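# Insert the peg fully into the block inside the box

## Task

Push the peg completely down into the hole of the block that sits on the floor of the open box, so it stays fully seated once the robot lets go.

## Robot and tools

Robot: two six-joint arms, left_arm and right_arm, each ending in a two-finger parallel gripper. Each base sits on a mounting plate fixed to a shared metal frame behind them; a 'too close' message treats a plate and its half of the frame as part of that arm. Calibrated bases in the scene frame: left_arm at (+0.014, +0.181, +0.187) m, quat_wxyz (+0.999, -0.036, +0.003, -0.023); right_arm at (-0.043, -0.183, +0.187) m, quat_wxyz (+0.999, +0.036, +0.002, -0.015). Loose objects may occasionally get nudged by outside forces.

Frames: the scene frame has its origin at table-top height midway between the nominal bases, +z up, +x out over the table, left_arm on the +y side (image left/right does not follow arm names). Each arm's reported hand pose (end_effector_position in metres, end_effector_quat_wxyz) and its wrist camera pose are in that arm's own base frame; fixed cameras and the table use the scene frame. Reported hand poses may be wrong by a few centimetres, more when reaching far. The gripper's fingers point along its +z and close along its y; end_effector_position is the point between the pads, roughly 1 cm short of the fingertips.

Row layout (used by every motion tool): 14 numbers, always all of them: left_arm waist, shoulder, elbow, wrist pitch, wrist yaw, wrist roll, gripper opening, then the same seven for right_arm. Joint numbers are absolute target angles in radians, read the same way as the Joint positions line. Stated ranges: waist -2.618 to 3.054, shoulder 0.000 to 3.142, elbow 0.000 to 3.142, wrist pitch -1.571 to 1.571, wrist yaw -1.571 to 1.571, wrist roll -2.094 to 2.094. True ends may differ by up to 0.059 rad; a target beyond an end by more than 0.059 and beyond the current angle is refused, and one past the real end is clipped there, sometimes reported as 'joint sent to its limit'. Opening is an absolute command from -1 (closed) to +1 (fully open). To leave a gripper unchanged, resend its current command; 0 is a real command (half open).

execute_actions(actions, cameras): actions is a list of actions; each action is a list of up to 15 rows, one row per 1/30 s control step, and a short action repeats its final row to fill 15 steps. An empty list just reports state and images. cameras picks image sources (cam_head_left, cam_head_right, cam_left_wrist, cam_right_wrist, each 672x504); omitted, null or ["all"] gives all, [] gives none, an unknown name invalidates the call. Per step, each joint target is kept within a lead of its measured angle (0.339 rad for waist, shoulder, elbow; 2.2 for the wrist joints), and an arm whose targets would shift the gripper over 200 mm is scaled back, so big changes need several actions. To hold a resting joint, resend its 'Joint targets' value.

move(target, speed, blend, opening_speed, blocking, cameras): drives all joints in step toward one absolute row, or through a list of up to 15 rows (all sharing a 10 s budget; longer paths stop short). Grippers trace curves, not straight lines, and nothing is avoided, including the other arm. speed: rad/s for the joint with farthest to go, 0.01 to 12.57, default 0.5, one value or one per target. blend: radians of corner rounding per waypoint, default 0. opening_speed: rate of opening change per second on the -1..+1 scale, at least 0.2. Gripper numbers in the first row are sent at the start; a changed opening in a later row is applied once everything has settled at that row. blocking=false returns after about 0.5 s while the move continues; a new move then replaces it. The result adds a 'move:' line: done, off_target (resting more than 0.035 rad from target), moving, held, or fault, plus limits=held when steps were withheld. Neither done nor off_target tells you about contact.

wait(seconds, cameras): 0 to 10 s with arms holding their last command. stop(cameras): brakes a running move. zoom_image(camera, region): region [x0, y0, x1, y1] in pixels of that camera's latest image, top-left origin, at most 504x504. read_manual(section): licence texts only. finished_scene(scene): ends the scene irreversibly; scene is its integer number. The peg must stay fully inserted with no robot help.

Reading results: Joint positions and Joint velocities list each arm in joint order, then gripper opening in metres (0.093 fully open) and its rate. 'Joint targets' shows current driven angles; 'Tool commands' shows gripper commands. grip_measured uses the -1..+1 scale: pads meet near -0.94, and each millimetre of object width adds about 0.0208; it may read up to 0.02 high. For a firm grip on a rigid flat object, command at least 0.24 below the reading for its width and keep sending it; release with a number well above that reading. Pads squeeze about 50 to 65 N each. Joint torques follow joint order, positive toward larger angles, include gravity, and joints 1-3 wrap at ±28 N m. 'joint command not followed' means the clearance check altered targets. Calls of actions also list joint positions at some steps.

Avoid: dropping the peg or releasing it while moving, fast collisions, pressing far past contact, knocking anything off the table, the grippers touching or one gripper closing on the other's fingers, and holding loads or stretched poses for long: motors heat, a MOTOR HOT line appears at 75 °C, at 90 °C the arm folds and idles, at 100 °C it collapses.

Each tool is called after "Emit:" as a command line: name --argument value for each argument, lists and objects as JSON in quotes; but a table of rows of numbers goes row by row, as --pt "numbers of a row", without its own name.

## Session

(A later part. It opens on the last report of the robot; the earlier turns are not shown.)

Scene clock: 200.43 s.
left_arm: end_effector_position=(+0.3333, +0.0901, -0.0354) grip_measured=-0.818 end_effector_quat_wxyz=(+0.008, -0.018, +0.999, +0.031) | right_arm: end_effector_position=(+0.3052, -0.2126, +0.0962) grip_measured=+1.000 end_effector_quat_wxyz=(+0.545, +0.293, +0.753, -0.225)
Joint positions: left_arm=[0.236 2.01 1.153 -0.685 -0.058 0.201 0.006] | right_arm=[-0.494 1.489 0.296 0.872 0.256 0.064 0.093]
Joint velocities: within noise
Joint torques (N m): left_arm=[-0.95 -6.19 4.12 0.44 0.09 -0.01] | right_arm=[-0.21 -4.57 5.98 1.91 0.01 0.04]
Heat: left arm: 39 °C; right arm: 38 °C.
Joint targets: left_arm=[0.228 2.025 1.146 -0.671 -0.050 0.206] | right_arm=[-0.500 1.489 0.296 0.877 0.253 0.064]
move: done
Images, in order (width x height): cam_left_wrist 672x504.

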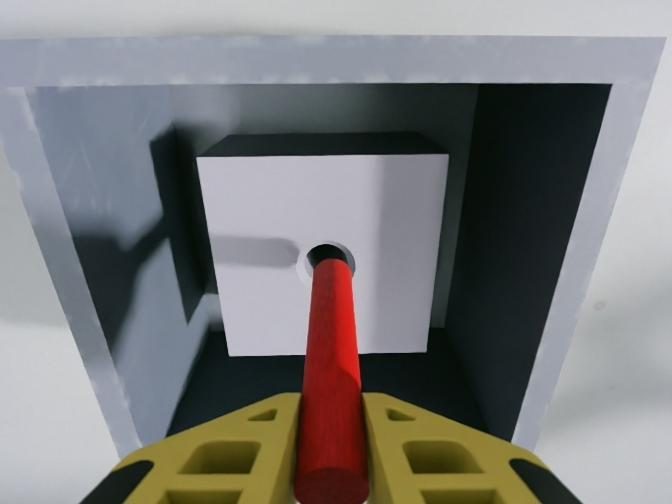

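Emit:
move --pt "0.256 2.037 1.117 -0.63 -0.05 0.217 -0.9 -0.5 1.489 0.296 0.877 0.253 0.064 1" --speed 0.2 --cameras '["cam_left_wrist"]'

Emit:
zoom_image --camera "cam_left_wrist" --region '[250, 190, 420, 320]'

Scene clock: 209.13 s.
left_arm: end_effector_position=(+0.3300, +0.0940, -0.0439) grip_measured=-0.818 end_effector_quat_wxyz=(+0.010, -0.021, +0.999, +0.032) | right_arm: end_effector_position=(+0.3052, -0.2126, +0.0962) grip_measured=+1.000 end_effector_quat_wxyz=(+0.545, +0.293, +0.753, -0.225)
Joint positions: left_arm=[0.25 2.019 1.126 -0.644 -0.057 0.208 0.006] | right_arm=[-0.494 1.489 0.296 0.872 0.256 0.064 0.093]
Joint velocities: within noise
Joint torques (N m): left_arm=[0.23 -5.9 3.85 0.43 0.08 0.04] | right_arm=[-0.16 -4.62 6.12 1.91 0.02 0.08]
Heat: left arm: 38 °C; right arm: 38 °C.
Joint targets: left_arm=[0.256 2.037 1.117 -0.630 -0.050 0.217] | right_arm=[-0.500 1.489 0.296 0.877 0.253 0.064]
move: done
Images, in order (width x height): cam_left_wrist 672x504.

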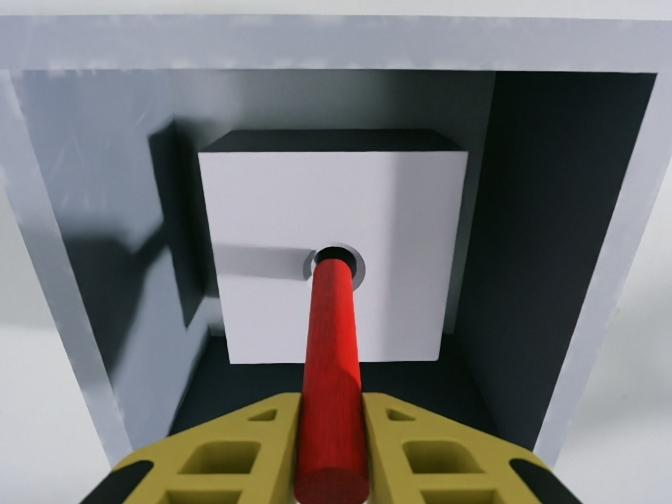

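Scaled by 2.965.

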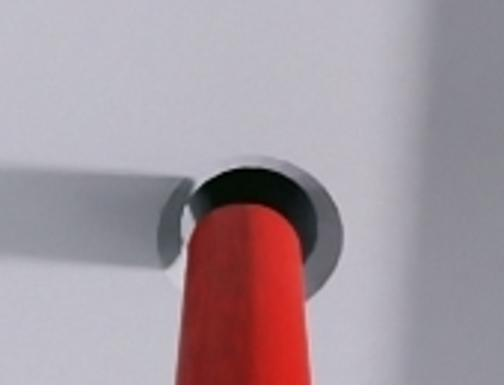

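Emit:
move --pt "0.259 2.087 1.0955 -0.56 -0.05 0.22 -0.9 -0.5 1.489 0.296 0.877 0.253 0.064 1" --speed 0.15 --cameras '["cam_left_wrist"]'

Emit:
zoom_image --camera "cam_left_wrist" --region '[230, 200, 440, 400]'

Scene clock: 221.13 s.
left_arm: end_effector_position=(+0.3298, +0.0939, -0.0639) grip_measured=-0.818 end_effector_quat_wxyz=(+0.009, -0.020, +0.999, +0.031) | right_arm: end_effector_position=(+0.3052, -0.2126, +0.0962) grip_measured=+1.000 end_effector_quat_wxyz=(+0.545, +0.293, +0.753, -0.225)
Joint positions: left_arm=[0.25 2.069 1.104 -0.574 -0.057 0.211 0.006] | right_arm=[-0.494 1.489 0.296 0.872 0.256 0.064 0.093]
Joint velocities: within noise
Joint torques (N m): left_arm=[0.47 -6 3.54 0.44 0.09 0.04] | right_arm=[-0.28 -4.41 5.93 1.89 0.04 0.06]
Heat: left arm: 36 °C; right arm: 38 °C.
Joint targets: left_arm=[0.259 2.087 1.095 -0.560 -0.050 0.220] | right_arm=[-0.500 1.489 0.296 0.877 0.253 0.064]
move: done
Images, in order (width x height): cam_left_wrist 672x504.

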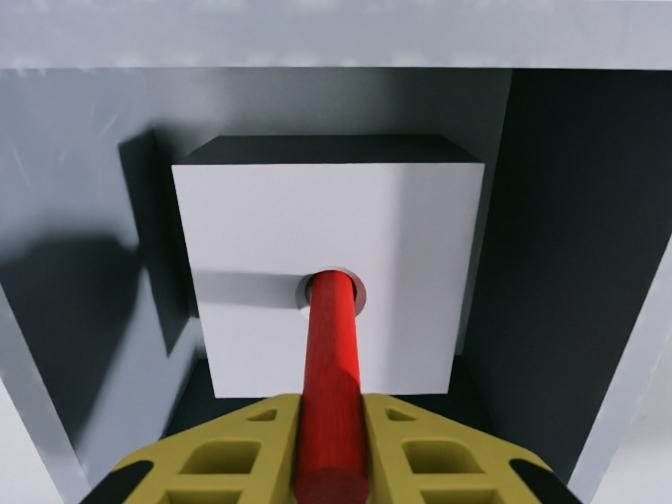

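Scaled by 2.400.

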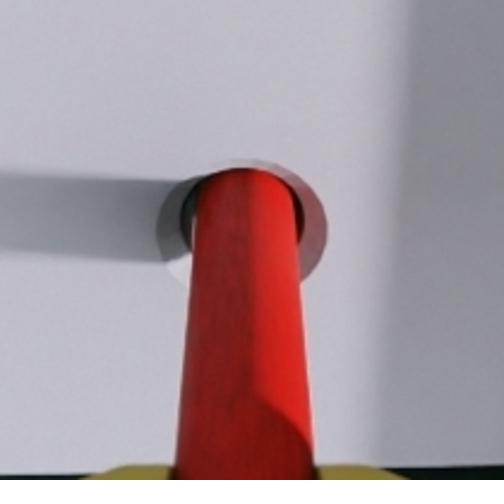

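Emit:
move --pt "0.264 2.155 1.072 -0.474 -0.05 0.223 -0.9 -0.5 1.489 0.296 0.877 0.253 0.064 1" --speed 0.15 --cameras '["cam_left_wrist"]'

Emit:
move --pt "0.266 2.19 1.067 -0.434 -0.05 0.225 -0.9 -0.5 1.489 0.296 0.877 0.253 0.064 1" --speed 0.08 --cameras '["cam_left_wrist"]'

Scene clock: 224.93 s.
left_arm: end_effector_position=(+0.3276, +0.0958, -0.0892) grip_measured=-0.818 end_effector_quat_wxyz=(+0.007, -0.022, +0.999, +0.031) | right_arm: end_effector_position=(+0.3052, -0.2126, +0.0962) grip_measured=+1.000 end_effector_quat_wxyz=(+0.545, +0.293, +0.753, -0.225)
Joint positions: left_arm=[0.256 2.136 1.081 -0.488 -0.057 0.214 0.006] | right_arm=[-0.494 1.489 0.296 0.872 0.256 0.064 0.093]
Joint velocities: within noise
Joint torques (N m): left_arm=[0.39 -6.06 3.14 0.46 0.09 0.05] | right_arm=[-0.24 -4.48 6.05 1.91 0.03 0.05]
Heat: left arm: 36 °C; right arm: 38 °C.
Joint targets: left_arm=[0.264 2.155 1.072 -0.474 -0.050 0.223] | right_arm=[-0.500 1.489 0.296 0.877 0.253 0.064]
move: done
Images, in order (width x height): cam_left_wrist 672x504.

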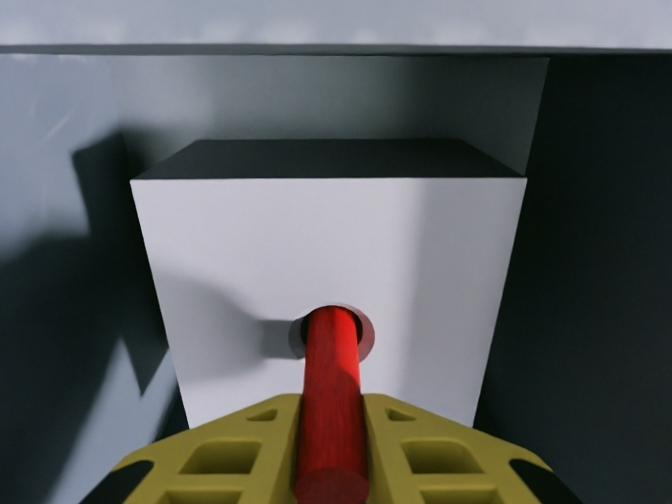

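Scene clock: 225.93 s.
left_arm: end_effector_position=(+0.3277, +0.0965, -0.1010) grip_measured=-0.818 end_effector_quat_wxyz=(+0.007, -0.022, +0.999, +0.031) | right_arm: end_effector_position=(+0.3052, -0.2126, +0.0962) grip_measured=+1.000 end_effector_quat_wxyz=(+0.545, +0.293, +0.753, -0.225)
Joint positions: left_arm=[0.258 2.171 1.076 -0.448 -0.057 0.216 0.006] | right_arm=[-0.494 1.489 0.296 0.872 0.256 0.064 0.093]
Joint velocities: within noise
Joint torques (N m): left_arm=[0.29 -6.09 2.96 0.45 0.08 0.05] | right_arm=[-0.16 -4.4 5.97 1.92 0.05 0.04]
Heat: left arm: 36 °C; right arm: 38 °C.
Joint targets: left_arm=[0.266 2.190 1.067 -0.434 -0.050 0.225] | right_arm=[-0.500 1.489 0.296 0.877 0.253 0.064]
move: done
Images, in order (width x height): cam_left_wrist 672x504.

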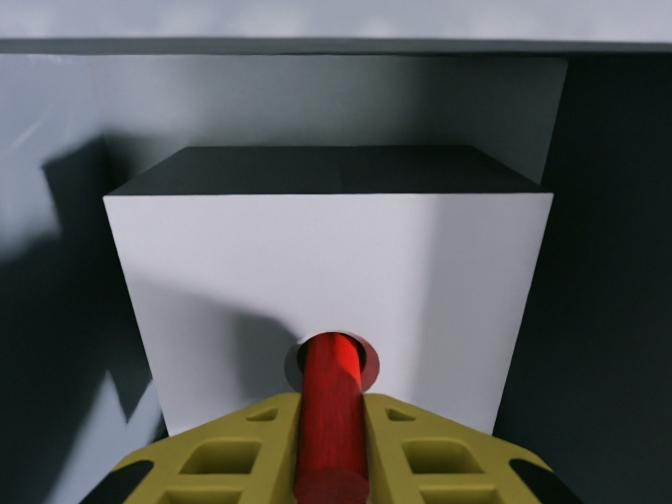

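Emit:
move --pt "0.266 2.21 1.065 -0.413 -0.05 0.225 -0.9 -0.5 1.489 0.296 0.877 0.253 0.064 1" --speed 0.06 --cameras '["cam_left_wrist"]'

Scene clock: 228.43 s.
left_arm: end_effector_position=(+0.3285, +0.0967, -0.1016) grip_measured=-0.818 end_effector_quat_wxyz=(+0.008, -0.022, +0.999, +0.031) | right_arm: end_effector_position=(+0.3052, -0.2126, +0.0962) grip_measured=+1.000 end_effector_quat_wxyz=(+0.545, +0.293, +0.753, -0.225)
Joint positions: left_arm=[0.258 2.173 1.076 -0.443 -0.057 0.216 0.006] | right_arm=[-0.494 1.489 0.296 0.872 0.256 0.064 0.093]
Joint velocities: within noise
Joint torques (N m): left_arm=[0.29 -4.66 2.84 0.64 0.08 0.03] | right_arm=[-0.27 -4.52 6.05 1.94 0.05 0.03]
Heat: left arm: 36 °C; right arm: 39 °C.
Joint targets: left_arm=[0.266 2.210 1.065 -0.413 -0.050 0.225] | right_arm=[-0.500 1.489 0.296 0.877 0.253 0.064]
move: off_target (left_arm); left_arm: the shoulder is farthest, 0.037 rad from its target
Images, in order (width x height): cam_left_wrist 672x504.

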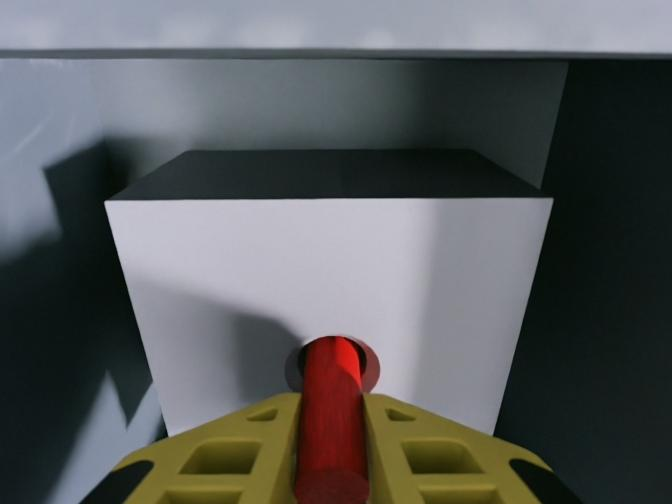

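Bottomed out. Release and retreat upward.

Emit:
move --pt "0.262 2.189 1.068 -0.434 -0.055 0.22 -0.9 -0.5 1.489 0.296 0.877 0.253 0.064 1" --pt "0.262 2.189 1.068 -0.434 -0.055 0.22 -0.2 -0.5 1.489 0.296 0.877 0.253 0.064 1" --pt "0.258 2.07 1.115 -0.58 -0.055 0.22 -0.2 -0.5 1.489 0.296 0.877 0.253 0.064 1" --pt "0.258 1.9 1.2 -0.85 -0.055 0.22 -0.2 -0.5 1.489 0.296 0.877 0.253 0.064 1" --speed '[0.1,0.3,0.4,0.5]' --opening_speed 0.5 --cameras '["cam_left_wrist"]'

Scene clock: 237.03 s.
left_arm: end_effector_position=(+0.3133, +0.0927, -0.0057) grip_measured=-0.202 end_effector_quat_wxyz=(-0.020, -0.021, +0.999, +0.025) | right_arm: end_effector_position=(+0.3052, -0.2126, +0.0962) grip_measured=+1.000 end_effector_quat_wxyz=(+0.545, +0.293, +0.753, -0.225)
Joint positions: left_arm=[0.258 1.932 1.178 -0.843 -0.057 0.216 0.036] | right_arm=[-0.494 1.489 0.296 0.872 0.256 0.064 0.093]
Joint velocities: within noise
Joint torques (N m): left_arm=[-0.28 -9.65 6.79 0.09 0.02 -0.01] | right_arm=[-0.32 -4.42 6.01 1.89 0.02 0.04]
Heat: left arm: 36 °C; right arm: 39 °C.
Joint targets: left_arm=[0.258 1.900 1.200 -0.850 -0.055 0.220] | right_arm=[-0.500 1.489 0.296 0.877 0.253 0.064]
move: done
Images, in order (width x height): cam_left_wrist 672x504.

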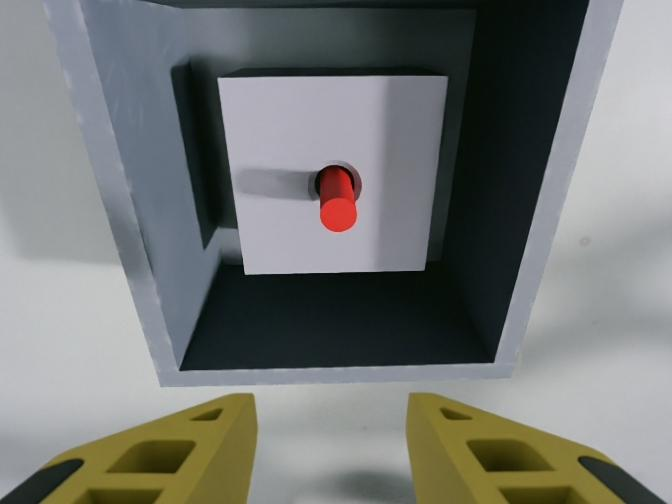

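Emit:
finished_scene --scene 2

The scene is finished: the task was done.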